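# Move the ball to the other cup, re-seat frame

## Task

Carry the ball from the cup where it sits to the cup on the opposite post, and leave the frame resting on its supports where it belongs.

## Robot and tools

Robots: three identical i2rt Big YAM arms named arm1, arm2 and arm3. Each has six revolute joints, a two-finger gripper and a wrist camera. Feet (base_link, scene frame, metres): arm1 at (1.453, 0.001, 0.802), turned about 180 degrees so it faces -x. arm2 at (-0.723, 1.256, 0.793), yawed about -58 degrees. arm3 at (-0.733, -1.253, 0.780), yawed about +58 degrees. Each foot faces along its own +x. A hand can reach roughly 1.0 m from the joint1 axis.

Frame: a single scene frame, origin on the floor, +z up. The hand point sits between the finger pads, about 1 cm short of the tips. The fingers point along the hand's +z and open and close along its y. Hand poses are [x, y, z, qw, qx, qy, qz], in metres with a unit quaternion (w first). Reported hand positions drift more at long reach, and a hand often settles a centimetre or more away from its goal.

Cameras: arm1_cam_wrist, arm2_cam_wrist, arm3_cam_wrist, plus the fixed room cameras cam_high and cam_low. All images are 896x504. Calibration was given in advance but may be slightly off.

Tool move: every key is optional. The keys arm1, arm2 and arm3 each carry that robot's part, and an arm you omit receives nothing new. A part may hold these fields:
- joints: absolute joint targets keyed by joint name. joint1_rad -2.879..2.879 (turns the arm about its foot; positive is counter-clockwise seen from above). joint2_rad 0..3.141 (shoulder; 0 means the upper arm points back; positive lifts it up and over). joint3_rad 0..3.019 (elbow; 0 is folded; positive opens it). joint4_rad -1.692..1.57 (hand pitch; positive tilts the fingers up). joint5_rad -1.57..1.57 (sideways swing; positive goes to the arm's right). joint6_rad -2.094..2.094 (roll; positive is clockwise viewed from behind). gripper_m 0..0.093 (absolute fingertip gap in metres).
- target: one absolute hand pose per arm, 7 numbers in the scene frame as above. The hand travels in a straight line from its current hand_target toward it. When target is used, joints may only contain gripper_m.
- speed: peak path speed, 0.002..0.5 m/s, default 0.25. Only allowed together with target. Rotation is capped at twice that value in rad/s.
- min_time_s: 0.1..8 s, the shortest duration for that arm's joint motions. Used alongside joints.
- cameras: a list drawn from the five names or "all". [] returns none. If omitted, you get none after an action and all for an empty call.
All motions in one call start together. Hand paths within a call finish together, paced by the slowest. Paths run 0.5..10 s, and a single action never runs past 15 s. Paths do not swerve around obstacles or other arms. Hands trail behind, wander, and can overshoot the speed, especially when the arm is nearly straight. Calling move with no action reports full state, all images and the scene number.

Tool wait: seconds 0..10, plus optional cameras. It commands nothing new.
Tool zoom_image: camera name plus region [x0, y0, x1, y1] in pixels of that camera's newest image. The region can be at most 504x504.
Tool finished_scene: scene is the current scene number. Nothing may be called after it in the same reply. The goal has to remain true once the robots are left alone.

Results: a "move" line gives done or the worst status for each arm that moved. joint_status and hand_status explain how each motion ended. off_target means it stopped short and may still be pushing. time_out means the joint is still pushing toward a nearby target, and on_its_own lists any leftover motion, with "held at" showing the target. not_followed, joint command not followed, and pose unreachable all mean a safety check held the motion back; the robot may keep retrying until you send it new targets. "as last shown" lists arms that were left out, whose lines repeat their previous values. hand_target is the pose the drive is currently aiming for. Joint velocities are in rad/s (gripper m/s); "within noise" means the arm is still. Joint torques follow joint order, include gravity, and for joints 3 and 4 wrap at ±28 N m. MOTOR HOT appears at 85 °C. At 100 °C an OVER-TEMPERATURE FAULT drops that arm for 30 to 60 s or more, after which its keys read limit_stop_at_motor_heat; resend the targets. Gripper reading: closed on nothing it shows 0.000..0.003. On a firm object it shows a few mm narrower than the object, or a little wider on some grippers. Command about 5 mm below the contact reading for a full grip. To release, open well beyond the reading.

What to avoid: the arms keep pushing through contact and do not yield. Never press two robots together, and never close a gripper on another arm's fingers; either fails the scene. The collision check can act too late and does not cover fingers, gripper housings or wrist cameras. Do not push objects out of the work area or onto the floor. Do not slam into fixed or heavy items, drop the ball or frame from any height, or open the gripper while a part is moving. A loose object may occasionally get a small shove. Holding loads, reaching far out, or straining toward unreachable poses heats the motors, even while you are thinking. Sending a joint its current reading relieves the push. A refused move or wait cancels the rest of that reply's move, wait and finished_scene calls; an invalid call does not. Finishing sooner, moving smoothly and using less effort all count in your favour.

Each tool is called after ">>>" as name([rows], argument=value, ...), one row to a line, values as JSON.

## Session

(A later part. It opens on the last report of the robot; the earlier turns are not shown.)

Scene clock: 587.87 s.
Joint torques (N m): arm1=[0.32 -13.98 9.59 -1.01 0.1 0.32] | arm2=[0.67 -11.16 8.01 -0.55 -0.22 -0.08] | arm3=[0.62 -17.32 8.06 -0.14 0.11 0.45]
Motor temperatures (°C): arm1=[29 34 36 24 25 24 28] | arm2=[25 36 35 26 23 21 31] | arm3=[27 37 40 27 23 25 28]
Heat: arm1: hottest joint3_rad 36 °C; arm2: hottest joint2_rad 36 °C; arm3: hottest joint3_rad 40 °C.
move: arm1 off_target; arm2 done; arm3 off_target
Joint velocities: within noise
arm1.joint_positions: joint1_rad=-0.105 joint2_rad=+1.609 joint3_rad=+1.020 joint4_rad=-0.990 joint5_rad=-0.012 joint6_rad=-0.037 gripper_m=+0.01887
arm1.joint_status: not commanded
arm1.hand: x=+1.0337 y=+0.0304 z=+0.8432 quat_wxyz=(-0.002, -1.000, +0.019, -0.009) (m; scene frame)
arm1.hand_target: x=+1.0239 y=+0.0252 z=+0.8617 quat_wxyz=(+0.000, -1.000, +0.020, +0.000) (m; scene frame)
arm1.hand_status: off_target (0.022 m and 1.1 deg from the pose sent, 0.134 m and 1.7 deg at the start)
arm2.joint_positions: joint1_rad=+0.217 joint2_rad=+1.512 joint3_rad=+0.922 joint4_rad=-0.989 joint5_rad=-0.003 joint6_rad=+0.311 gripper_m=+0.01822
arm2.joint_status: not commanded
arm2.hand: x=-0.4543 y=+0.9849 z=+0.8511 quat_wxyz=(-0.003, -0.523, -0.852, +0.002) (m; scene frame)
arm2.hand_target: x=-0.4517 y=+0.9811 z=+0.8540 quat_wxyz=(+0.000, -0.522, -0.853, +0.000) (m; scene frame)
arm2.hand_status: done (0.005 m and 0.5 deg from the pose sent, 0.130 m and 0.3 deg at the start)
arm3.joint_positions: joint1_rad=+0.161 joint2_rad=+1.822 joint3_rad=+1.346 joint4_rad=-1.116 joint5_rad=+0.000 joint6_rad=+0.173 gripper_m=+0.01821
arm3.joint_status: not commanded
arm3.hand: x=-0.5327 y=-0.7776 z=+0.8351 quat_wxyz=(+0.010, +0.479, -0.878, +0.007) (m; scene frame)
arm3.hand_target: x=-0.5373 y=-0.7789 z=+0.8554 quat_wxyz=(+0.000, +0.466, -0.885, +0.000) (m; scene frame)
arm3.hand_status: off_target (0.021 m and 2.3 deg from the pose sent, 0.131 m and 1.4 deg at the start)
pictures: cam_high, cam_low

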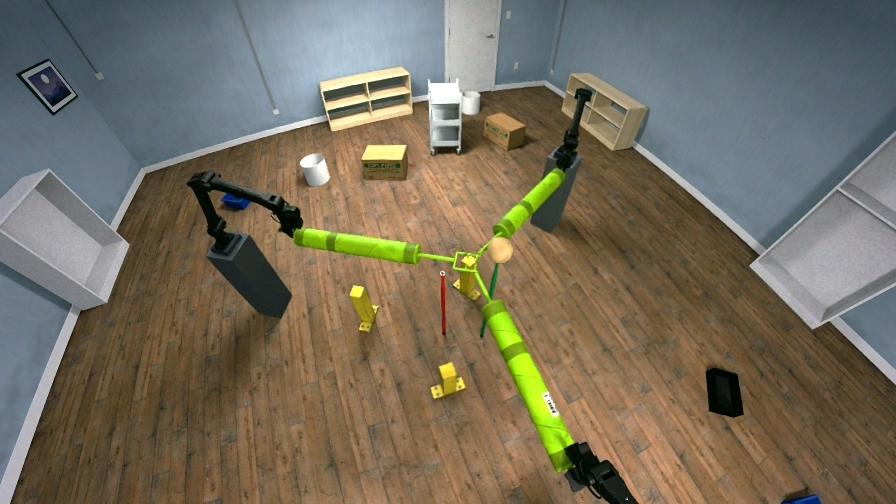

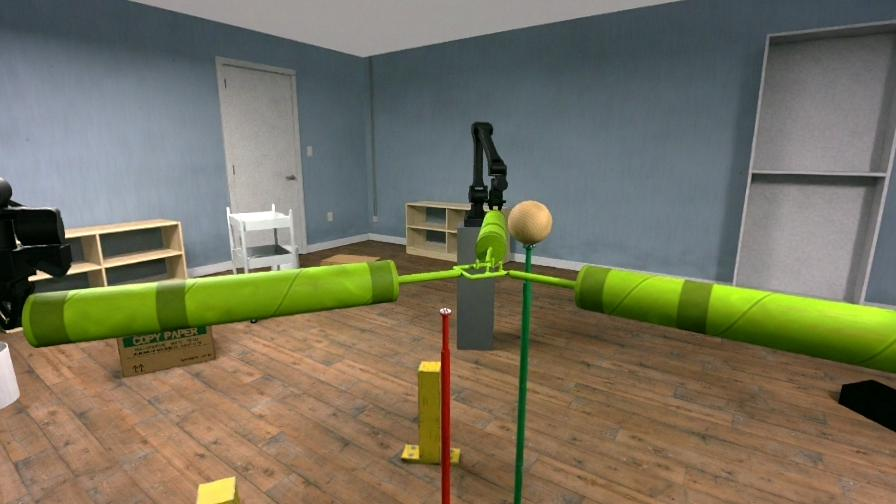

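>>> move(arm1={"target":[0.9051,-0.2201,0.862,0,1,-0.02,0],"speed":0.12}, arm2={"target":[-0.5702,0.7357,0.86,0,0.5225,0.8526,0],"speed":0.12}, arm3={"target":[-0.656,-1.0241,0.86,0,-0.466,0.885,0],"speed":0.12})

>>> move(arm1={"target":[0.901,-0.2201,0.57,0,1,-0.02,0],"speed":0.12}, arm2={"target":[-0.5702,0.7357,0.57,0,0.5225,0.8526,0],"speed":0.12}, arm3={"target":[-0.656,-1.0241,0.555,0,-0.466,0.885,0],"speed":0.12}, cameras=["all"])

Scene clock: 601.10 s.
Joint torques (N m): arm1=[0.09 -20.42 11.36 -1.06 0.37 0.29] | arm2=[1.08 -17.38 10.35 -1.18 -0.5 -0.06] | arm3=[0.56 -6.24 8.62 -0.99 0.01 0.46]
Motor temperatures (°C): arm1=[29 34 38 24 25 24 28] | arm2=[25 36 36 26 23 21 31] | arm3=[27 35 39 27 23 25 28]
Heat: arm1: hottest joint3_rad 38 °C; arm2: hottest joint2_rad 36 °C; arm3: hottest joint3_rad 39 °C.
move: arm1 off_target; arm2 off_target; arm3 off_target
Joint velocities: within noise
arm1.joint_positions: joint1_rad=+0.344 joint2_rad=+1.979 joint3_rad=+1.539 joint4_rad=-1.149 joint5_rad=-0.014 joint6_rad=+0.411 gripper_m=+0.01887
arm1.joint_status: not commanded
arm1.hand: x=+0.9169 y=-0.2108 z=+0.8344 quat_wxyz=(+0.002, -1.000, +0.020, -0.016) (m; scene frame)
arm1.hand_target: x=+0.9060 y=-0.2197 z=+0.8618 quat_wxyz=(+0.000, -1.000, +0.020, +0.000) (m; scene frame)
arm1.hand_status: off_target (0.031 m and 1.9 deg from the pose sent, 0.282 m and 1.1 deg at the start)
arm2.joint_positions: joint1_rad=-0.274 joint2_rad=+1.865 joint3_rad=+1.388 joint4_rad=-1.105 joint5_rad=+0.011 joint6_rad=-0.180 gripper_m=+0.01822
arm2.joint_status: not commanded
arm2.hand: x=-0.5740 y=+0.7451 z=+0.8515 quat_wxyz=(+0.001, -0.524, -0.852, +0.005) (m; scene frame)
arm2.hand_target: x=-0.5703 y=+0.7361 z=+0.8600 quat_wxyz=(-0.001, -0.522, -0.853, +0.000) (m; scene frame)
arm2.hand_status: off_target (0.013 m and 0.6 deg from the pose sent, 0.275 m and 0.5 deg at the start)
arm3.joint_positions: joint1_rad=+0.230 joint2_rad=+1.091 joint3_rad=+0.613 joint4_rad=-1.080 joint5_rad=+0.003 joint6_rad=+0.240 gripper_m=+0.01821
arm3.joint_status: not commanded
arm3.hand: x=-0.6515 y=-1.0173 z=+0.8525 quat_wxyz=(-0.003, +0.480, -0.877, -0.002) (m; scene frame)
arm3.hand_target: x=-0.6558 y=-1.0239 z=+0.8593 quat_wxyz=(+0.000, +0.466, -0.885, +0.000) (m; scene frame)
arm3.hand_status: off_target (0.011 m and 1.9 deg from the pose sent, 0.277 m and 2.3 deg at the start)
pictures: none

Scene clock: 604.30 s.
Joint torques (N m): arm1=[-0.56 -22.42 6.63 -0.13 0.11 0.21] | arm2=[0.62 -19.37 5.75 -0.18 -0.19 -0.02] | arm3=[0.38 -8.29 -0.98 0.87 -0.08 0.42]
Motor temperatures (°C): arm1=[29 34 38 24 25 24 28] | arm2=[25 36 36 26 23 21 31] | arm3=[27 35 38 27 23 25 28]
Heat: arm1: hottest joint3_rad 38 °C; arm2: hottest joint2_rad 36 °C; arm3: hottest joint3_rad 38 °C.
move: arm1 off_target; arm2 done; arm3 done
Joint velocities: within noise
arm1.joint_positions: joint1_rad=+0.350 joint2_rad=+2.459 joint3_rad=+1.519 joint4_rad=-0.650 joint5_rad=-0.006 joint6_rad=+0.419 gripper_m=+0.01887
arm1.joint_status: not commanded
arm1.hand: x=+0.9174 y=-0.2120 z=+0.5541 quat_wxyz=(+0.005, -1.000, +0.020, -0.015) (m; scene frame)
arm1.hand_target: x=+0.9015 y=-0.2198 z=+0.5701 quat_wxyz=(+0.000, -1.000, +0.020, +0.000) (m; scene frame)
arm1.hand_status: off_target (0.024 m and 1.9 deg from the pose sent, 0.265 m and 1.9 deg at the start)
arm2.joint_positions: joint1_rad=-0.270 joint2_rad=+2.365 joint3_rad=+1.336 joint4_rad=-0.559 joint5_rad=+0.003 joint6_rad=-0.184 gripper_m=+0.01822
arm2.joint_status: not commanded
arm2.hand: x=-0.5693 y=+0.7429 z=+0.5740 quat_wxyz=(+0.001, -0.520, -0.854, +0.000) (m; scene frame)
arm2.hand_target: x=-0.5703 y=+0.7360 z=+0.5700 quat_wxyz=(+0.000, -0.522, -0.853, +0.000) (m; scene frame)
arm2.hand_status: done (0.008 m and 0.3 deg from the pose sent, 0.282 m and 0.6 deg at the start)
arm3.joint_positions: joint1_rad=+0.231 joint2_rad=+2.167 joint3_rad=+0.474 joint4_rad=+0.128 joint5_rad=+0.005 joint6_rad=+0.241 gripper_m=+0.01821
arm3.joint_status: not commanded
arm3.hand: x=-0.6532 y=-1.0217 z=+0.5572 quat_wxyz=(-0.002, +0.480, -0.877, +0.000) (m; scene frame)
arm3.hand_target: x=-0.6560 y=-1.0243 z=+0.5551 quat_wxyz=(+0.000, +0.466, -0.885, +0.000) (m; scene frame)
arm3.hand_status: done (0.004 m and 1.8 deg from the pose sent, 0.298 m and 1.9 deg at the start)
pictures: arm1_cam_wrist, arm2_cam_wrist, arm3_cam_wrist, cam_high, cam_low
camera_calibration:
arm1_cam_wrist: T_world_to_cam=[[0.0327164, 0.998943, 0.0322971, 0.161885], [0.786531, -0.0456712, 0.61586, -1.0714], [0.616684, 0.00525397, -0.787193, -0.00202063], [0, 0, 0, 1]] pos_world=[0.838642, -0.210636, 0.653015]
arm2_cam_wrist: T_world_to_cam=[[-0.889944, -0.456038, 0.00548595, -0.172553], [-0.369118, 0.727282, 0.57863, -1.07593], [-0.267867, 0.512923, -0.815571, 0.0601718], [0, 0, 0, 1]] pos_world=[-0.534591, 0.672954, 0.67259]
arm3_cam_wrist: T_world_to_cam=[[0.84554, -0.533911, -0.00072885, 0.00695266], [-0.430736, -0.682949, 0.589955, -1.30579], [-0.315482, -0.498517, -0.807436, -0.137646], [0, 0, 0, 1]] pos_world=[-0.611753, -0.956694, 0.659222]

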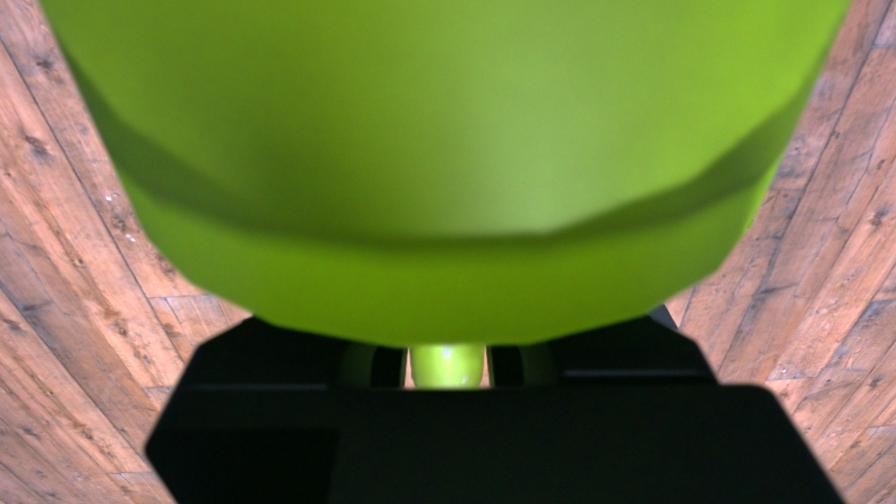

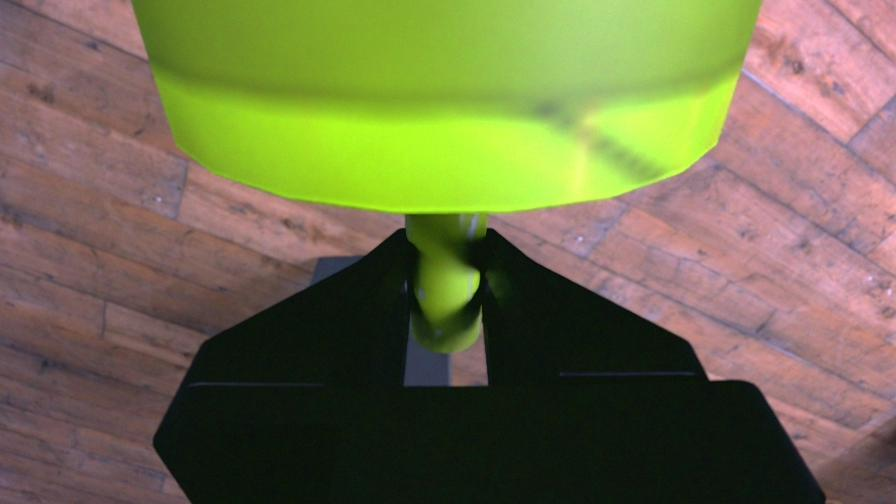

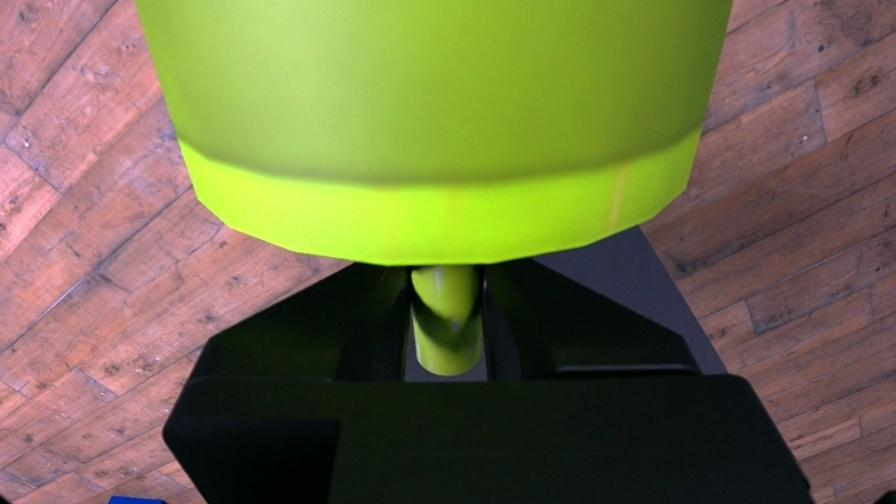

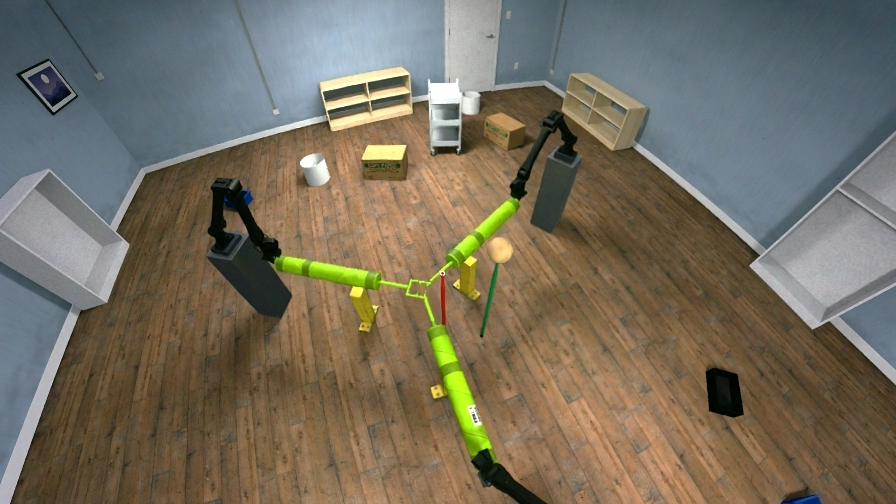

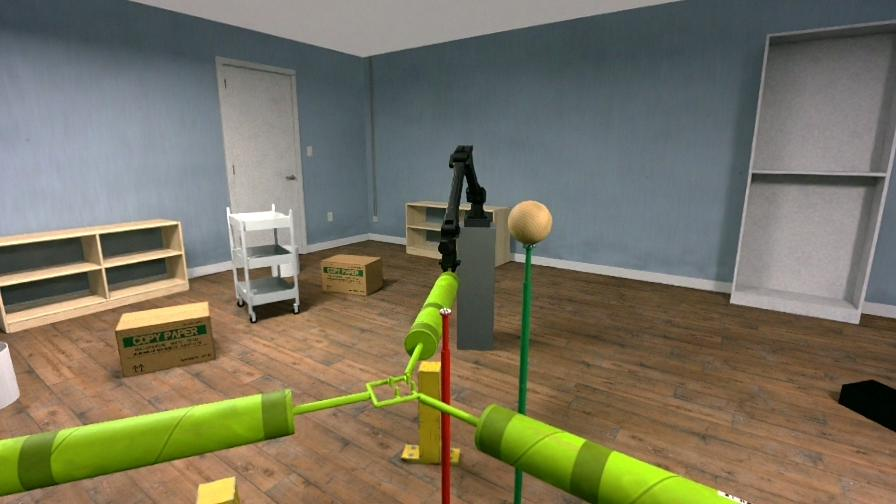

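>>> move(arm1={"target":[0.899,-0.2181,0.462,0,1,-0.02,0],"speed":0.06}, arm2={"target":[-0.5702,0.7347,0.458,0,0.5225,0.8526,0],"speed":0.06}, arm3={"target":[-0.656,-1.0241,0.446,0,-0.466,0.885,0],"speed":0.06}, cameras=["cam_high","cam_low"])

>>> move(arm1={"target":[0.899,-0.2181,0.445,0,1,-0.02,0],"speed":0.06}, arm2={"target":[-0.5702,0.7347,0.440,0,0.5225,0.8526,0],"speed":0.06}, arm3={"target":[-0.656,-1.0241,0.434,0,-0.466,0.885,0],"speed":0.06}, cameras=["cam_high","cam_low"])

Scene clock: 615.20 s.
Joint torques (N m): arm1=[-0.91 -22.53 5.68 0.12 0.12 0.17] | arm2=[0.62 -19.9 4.85 -0.01 -0.12 -0.03] | arm3=[0.26 -9.47 -3.02 0.96 -0.09 0.41]
Motor temperatures (°C): arm1=[29 37 37 24 25 24 28] | arm2=[25 36 36 26 23 21 31] | arm3=[27 34 36 27 23 25 28]
Heat: arm1: hottest joint2_rad 37 °C; arm2: hottest joint2_rad 36 °C; arm3: hottest joint3_rad 36 °C.
move: arm1 off_target; arm2 done; arm3 done
Joint velocities: within noise
arm1.joint_positions: joint1_rad=+0.350 joint2_rad=+2.693 joint3_rad=+1.654 joint4_rad=-0.548 joint5_rad=-0.006 joint6_rad=+0.419 gripper_m=+0.01887
arm1.joint_status: not commanded
arm1.hand: x=+0.9160 y=-0.2121 z=+0.4501 quat_wxyz=(+0.005, -1.000, +0.020, -0.014) (m; scene frame)
arm1.hand_target: x=+0.8994 y=-0.2179 z=+0.4621 quat_wxyz=(+0.000, -1.000, +0.020, +0.000) (m; scene frame)
arm1.hand_status: off_target (0.022 m and 1.7 deg from the pose sent, 0.094 m and 1.8 deg at the start)
arm2.joint_positions: joint1_rad=-0.270 joint2_rad=+2.620 joint3_rad=+1.463 joint4_rad=-0.433 joint5_rad=+0.001 joint6_rad=-0.184 gripper_m=+0.01822
arm2.joint_status: not commanded
arm2.hand: x=-0.5682 y=+0.7407 z=+0.4645 quat_wxyz=(+0.001, -0.520, -0.854, -0.001) (m; scene frame)
arm2.hand_target: x=-0.5702 y=+0.7349 z=+0.4582 quat_wxyz=(+0.000, -0.522, -0.853, +0.000) (m; scene frame)
arm2.hand_status: done (0.009 m and 0.4 deg from the pose sent, 0.116 m and 0.3 deg at the start)
arm3.joint_positions: joint1_rad=+0.231 joint2_rad=+2.578 joint3_rad=+0.652 joint4_rad=+0.358 joint5_rad=+0.005 joint6_rad=+0.241 gripper_m=+0.01821
arm3.joint_status: not commanded
arm3.hand: x=-0.6535 y=-1.0218 z=+0.4478 quat_wxyz=(-0.001, +0.480, -0.877, +0.002) (m; scene frame)
arm3.hand_target: x=-0.6560 y=-1.0241 z=+0.4460 quat_wxyz=(+0.000, +0.466, -0.885, +0.000) (m; scene frame)
arm3.hand_status: done (0.004 m and 1.8 deg from the pose sent, 0.111 m and 1.8 deg at the start)
pictures: cam_high, cam_low

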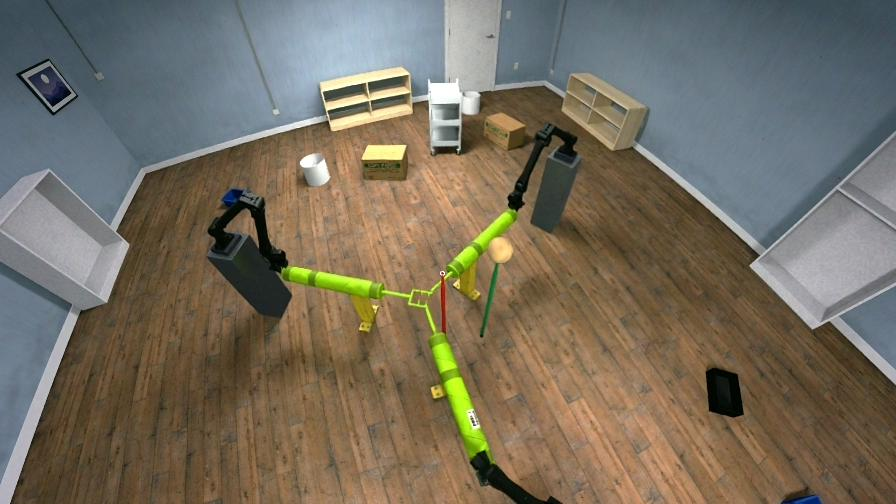

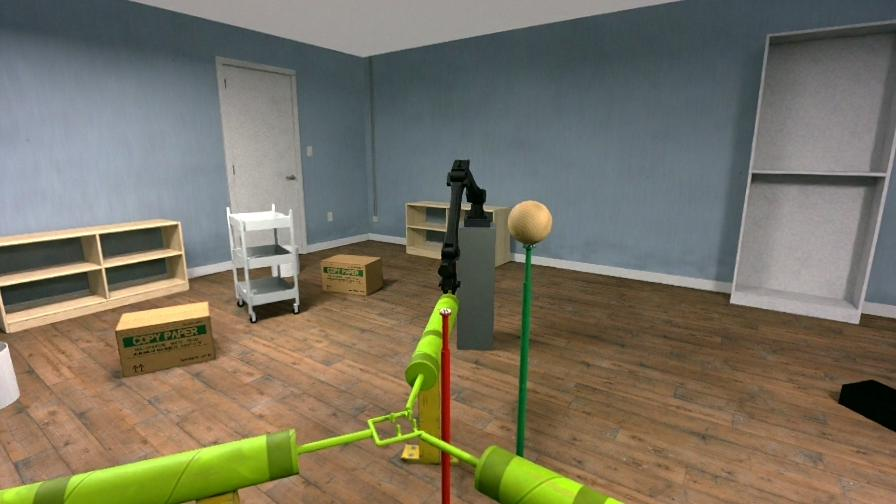

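Scene clock: 616.17 s.
Joint torques (N m): arm1=[-0.85 -21.13 6.34 0.4 0.12 0.17] | arm2=[0.56 -18.61 5.33 0.23 -0.12 -0.03] | arm3=[0.26 -8.29 -2.21 1.11 -0.09 0.41]
Motor temperatures (°C): arm1=[29 37 37 24 25 24 28] | arm2=[25 36 35 26 23 21 31] | arm3=[27 33 36 27 23 25 28]
Heat: arm1: hottest joint2_rad 37 °C; arm2: hottest joint2_rad 36 °C; arm3: hottest joint3_rad 36 °C.
move: arm1 off_target; arm2 off_target; arm3 done
Joint velocities: within noise
arm1.joint_positions: joint1_rad=+0.350 joint2_rad=+2.713 joint3_rad=+1.673 joint4_rad=-0.544 joint5_rad=-0.006 joint6_rad=+0.419 gripper_m=+0.01887
arm1.joint_status: not commanded
arm1.hand: x=+0.9139 y=-0.2129 z=+0.4422 quat_wxyz=(+0.004, -1.000, +0.020, -0.013) (m; scene frame)
arm1.hand_target: x=+0.8992 y=-0.2180 z=+0.4454 quat_wxyz=(+0.000, -1.000, +0.020, +0.000) (m; scene frame)
arm1.hand_status: off_target (0.016 m and 1.5 deg from the pose sent, 0.019 m and 1.7 deg at the start)
arm2.joint_positions: joint1_rad=-0.270 joint2_rad=+2.644 joint3_rad=+1.481 joint4_rad=-0.425 joint5_rad=+0.001 joint6_rad=-0.184 gripper_m=+0.01822
arm2.joint_status: not commanded
arm2.hand: x=-0.5676 y=+0.7390 z=+0.4549 quat_wxyz=(+0.000, -0.520, -0.854, +0.000) (m; scene frame)
arm2.hand_target: x=-0.5703 y=+0.7353 z=+0.4405 quat_wxyz=(+0.000, -0.522, -0.853, +0.000) (m; scene frame)
arm2.hand_status: off_target (0.016 m and 0.3 deg from the pose sent, 0.025 m and 0.4 deg at the start)
arm3.joint_positions: joint1_rad=+0.231 joint2_rad=+2.600 joint3_rad=+0.664 joint4_rad=+0.369 joint5_rad=+0.005 joint6_rad=+0.242 gripper_m=+0.01821
arm3.joint_status: not commanded
arm3.hand: x=-0.6535 y=-1.0220 z=+0.4412 quat_wxyz=(-0.001, +0.480, -0.877, +0.001) (m; scene frame)
arm3.hand_target: x=-0.6560 y=-1.0243 z=+0.4343 quat_wxyz=(+0.000, +0.466, -0.885, +0.000) (m; scene frame)
arm3.hand_status: done (0.008 m and 1.8 deg from the pose sent, 0.014 m and 1.8 deg at the start)
pictures: cam_high, cam_low

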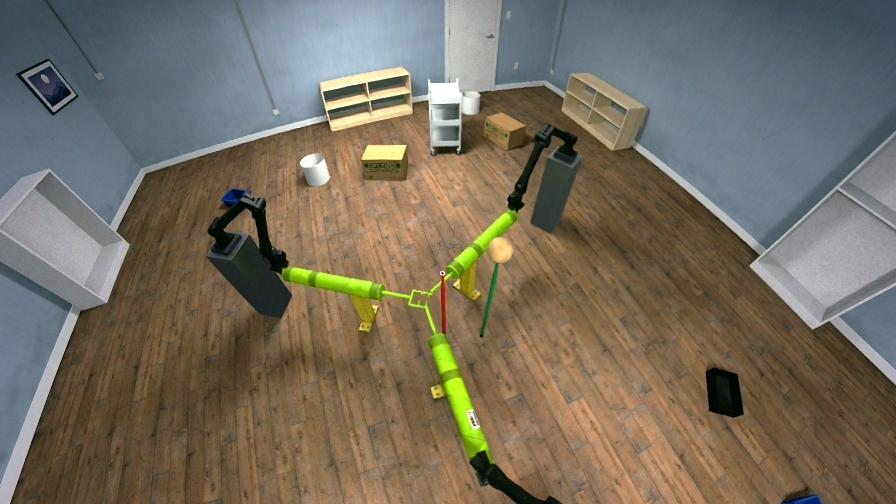

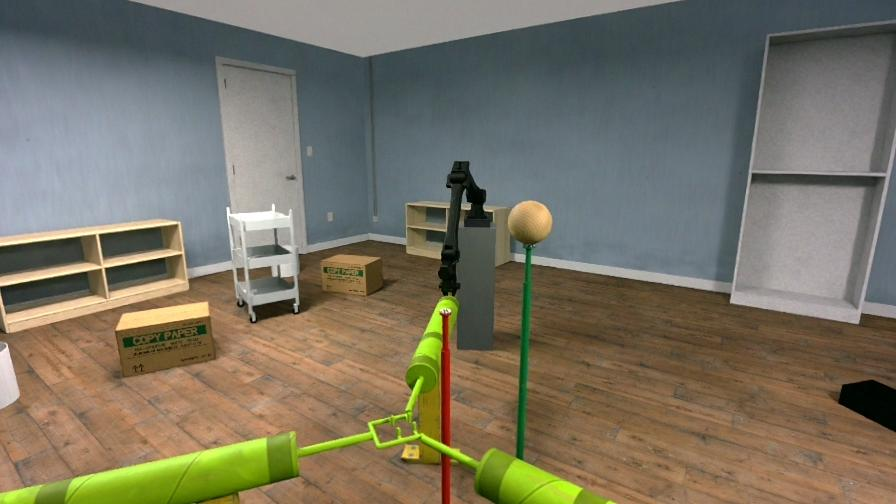

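>>> move(arm1={"joints":{"gripper_m":0.07}}, arm2={"joints":{"gripper_m":0.07}}, arm3={"joints":{"gripper_m":0.07}})

>>> move(arm1={"target":[0.93,-0.2181,0.60,0,1,-0.02,0],"speed":0.15}, arm2={"target":[-0.585,0.764,0.60,0,0.5225,0.8526,0],"speed":0.15}, arm3={"target":[-0.662,-1.033,0.60,0,-0.466,0.885,0],"speed":0.15}, cameras=["all"])

Scene clock: 623.67 s.
Joint torques (N m): arm1=[-0.91 -21.13 6.32 0.4 0.12 0.17] | arm2=[0.62 -18.67 5.18 0.23 -0.12 -0.03] | arm3=[0.26 -8.82 -2.69 0.96 0 0.15]
Motor temperatures (°C): arm1=[29 37 36 24 25 24 28] | arm2=[25 37 35 26 23 21 31] | arm3=[27 33 35 27 23 25 28]
Heat: arm1: hottest joint2_rad 37 °C; arm2: hottest joint2_rad 37 °C; arm3: hottest joint3_rad 35 °C.
move: arm1 done; arm2 done; arm3 done
Joint velocities: within noise
arm1.joint_positions: joint1_rad=+0.350 joint2_rad=+2.714 joint3_rad=+1.673 joint4_rad=-0.544 joint5_rad=-0.006 joint6_rad=+0.419 gripper_m=+0.06982
arm1.joint_status: all done
arm1.hand: x=+0.9140 y=-0.2128 z=+0.4420 quat_wxyz=(+0.004, -1.000, +0.020, -0.013) (m; scene frame)
arm1.hand_target: x=+0.8992 y=-0.2180 z=+0.4455 quat_wxyz=(+0.000, -1.000, +0.020, +0.000) (m; scene frame)
arm1.hand_status: not commanded
arm2.joint_positions: joint1_rad=-0.270 joint2_rad=+2.644 joint3_rad=+1.484 joint4_rad=-0.425 joint5_rad=+0.001 joint6_rad=-0.184 gripper_m=+0.06985
arm2.joint_status: all done
arm2.hand: x=-0.5672 y=+0.7376 z=+0.4552 quat_wxyz=(-0.001, -0.520, -0.854, +0.000) (m; scene frame)
arm2.hand_target: x=-0.5703 y=+0.7354 z=+0.4404 quat_wxyz=(+0.000, -0.522, -0.853, +0.000) (m; scene frame)
arm2.hand_status: not commanded
arm3.joint_positions: joint1_rad=+0.231 joint2_rad=+2.607 joint3_rad=+0.670 joint4_rad=+0.373 joint5_rad=+0.003 joint6_rad=+0.267 gripper_m=+0.06987
arm3.joint_status: all done
arm3.hand: x=-0.6533 y=-1.0203 z=+0.4389 quat_wxyz=(-0.002, +0.469, -0.883, -0.001) (m; scene frame)
arm3.hand_target: x=-0.6560 y=-1.0243 z=+0.4343 quat_wxyz=(+0.000, +0.466, -0.885, +0.000) (m; scene frame)
arm3.hand_status: not commanded
pictures: none

Scene clock: 625.67 s.
Joint torques (N m): arm1=[0.44 -21.66 4.66 0.03 0.12 0.3] | arm2=[0.26 -21.13 2.92 -0.29 -0.11 -0.14] | arm3=[0.79 -9.11 -0.21 -0.05 0.01 0.14]
Motor temperatures (°C): arm1=[29 37 36 24 25 24 28] | arm2=[25 38 35 26 23 21 31] | arm3=[27 33 34 27 23 25 28]
Heat: arm1: hottest joint2_rad 37 °C; arm2: hottest joint2_rad 38 °C; arm3: hottest joint3_rad 34 °C.
move: arm1 off_target; arm2 done; arm3 done
Joint velocities: within noise
arm1.joint_positions: joint1_rad=+0.354 joint2_rad=+2.357 joint3_rad=+1.422 joint4_rad=-0.634 joint5_rad=-0.006 joint6_rad=+0.424 gripper_m=+0.06990
arm1.joint_status: not commanded
arm1.hand: x=+0.9313 y=-0.2089 z=+0.5885 quat_wxyz=(+0.001, -1.000, +0.021, -0.006) (m; scene frame)
arm1.hand_target: x=+0.9301 y=-0.2180 z=+0.5997 quat_wxyz=(+0.000, -1.000, +0.020, +0.000) (m; scene frame)
arm1.hand_status: off_target (0.015 m and 0.7 deg from the pose sent, 0.159 m and 1.6 deg at the start)
arm2.joint_positions: joint1_rad=-0.278 joint2_rad=+2.291 joint3_rad=+1.249 joint4_rad=-0.538 joint5_rad=+0.001 joint6_rad=-0.184 gripper_m=+0.06992
arm2.joint_status: not commanded
arm2.hand: x=-0.5787 y=+0.7607 z=+0.5939 quat_wxyz=(-0.003, -0.523, -0.852, +0.002) (m; scene frame)
arm2.hand_target: x=-0.5849 y=+0.7639 z=+0.5998 quat_wxyz=(+0.000, -0.523, -0.853, +0.000) (m; scene frame)
arm2.hand_status: done (0.009 m and 0.4 deg from the pose sent, 0.148 m and 0.3 deg at the start)
arm3.joint_positions: joint1_rad=+0.239 joint2_rad=+1.999 joint3_rad=+0.404 joint4_rad=+0.022 joint5_rad=+0.003 joint6_rad=+0.281 gripper_m=+0.06995
arm3.joint_status: not commanded
arm3.hand: x=-0.6600 y=-1.0348 z=+0.5957 quat_wxyz=(+0.001, +0.466, -0.885, +0.003) (m; scene frame)
arm3.hand_target: x=-0.6620 y=-1.0331 z=+0.5998 quat_wxyz=(+0.000, +0.466, -0.885, +0.000) (m; scene frame)
arm3.hand_status: done (0.005 m and 0.3 deg from the pose sent, 0.162 m and 0.4 deg at the start)
pictures: arm1_cam_wrist, arm2_cam_wrist, arm3_cam_wrist, cam_high, cam_low
camera_calibration:
arm1_cam_wrist: T_world_to_cam=[[0.0343143, 0.999111, 0.0244709, 0.160471], [0.797696, -0.0421312, 0.601586, -1.10454], [0.602082, -0.00112258, -0.798433, 0.0353955], [0, 0, 0, 1]] pos_world=[0.854272, -0.206824, 0.688811]
arm2_cam_wrist: T_world_to_cam=[[-0.893608, -0.448823, 0.00479786, -0.180049], [-0.365522, 0.733876, 0.572556, -1.10317], [-0.260497, 0.509887, -0.819852, 0.0738032], [0, 0, 0, 1]] pos_world=[-0.544901, 0.69115, 0.692999]
arm3_cam_wrist: T_world_to_cam=[[0.828416, -0.560113, -0.000503356, -0.0327898], [-0.44918, -0.66488, 0.596801, -1.33792], [-0.334611, -0.494173, -0.802389, -0.126429], [0, 0, 0, 1]] pos_world=[-0.616108, -0.970401, 0.69701]

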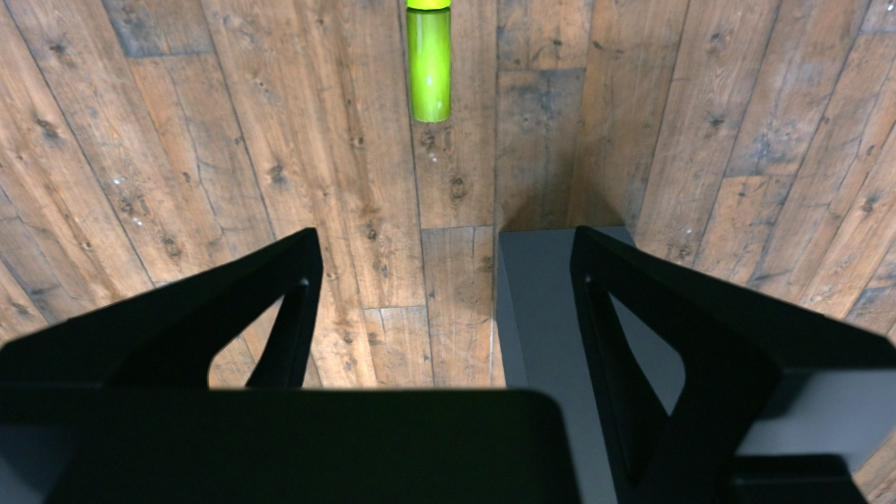

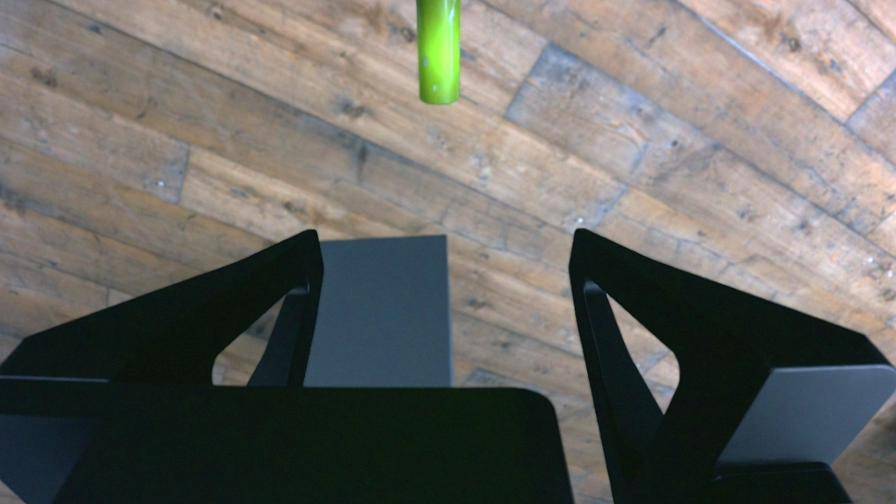

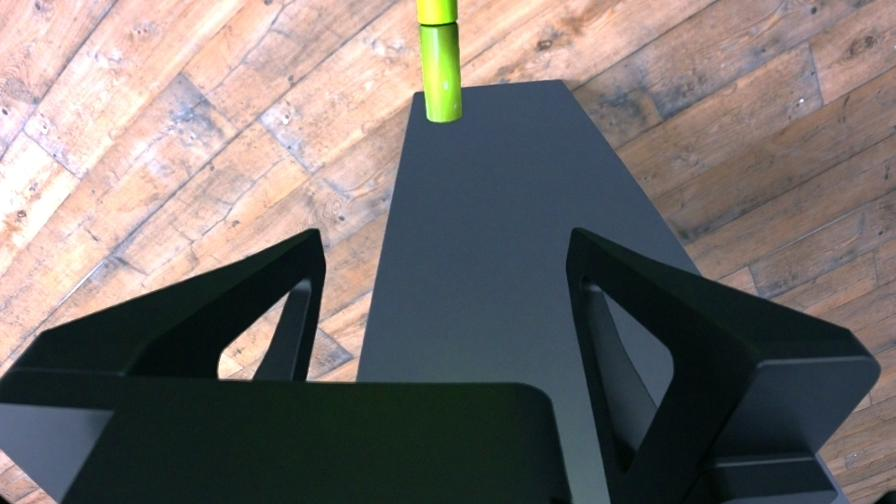

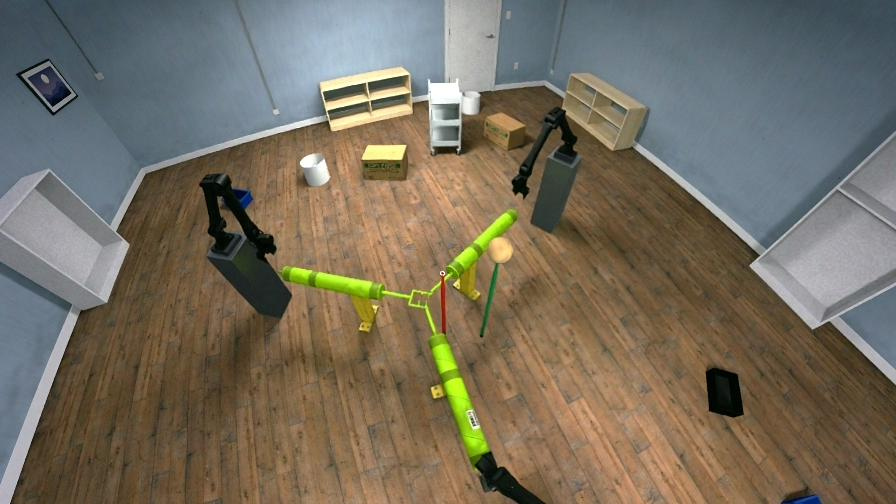

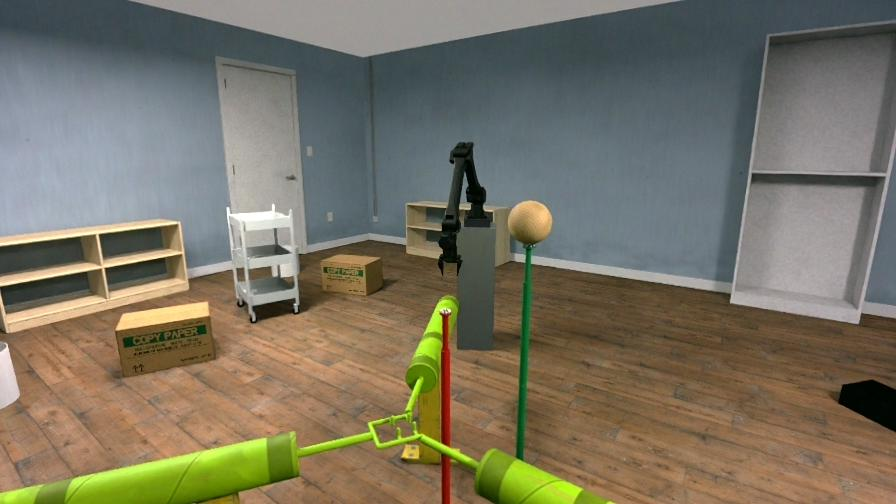

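>>> finished_scene(scene=1)

The scene is finished: the task was done.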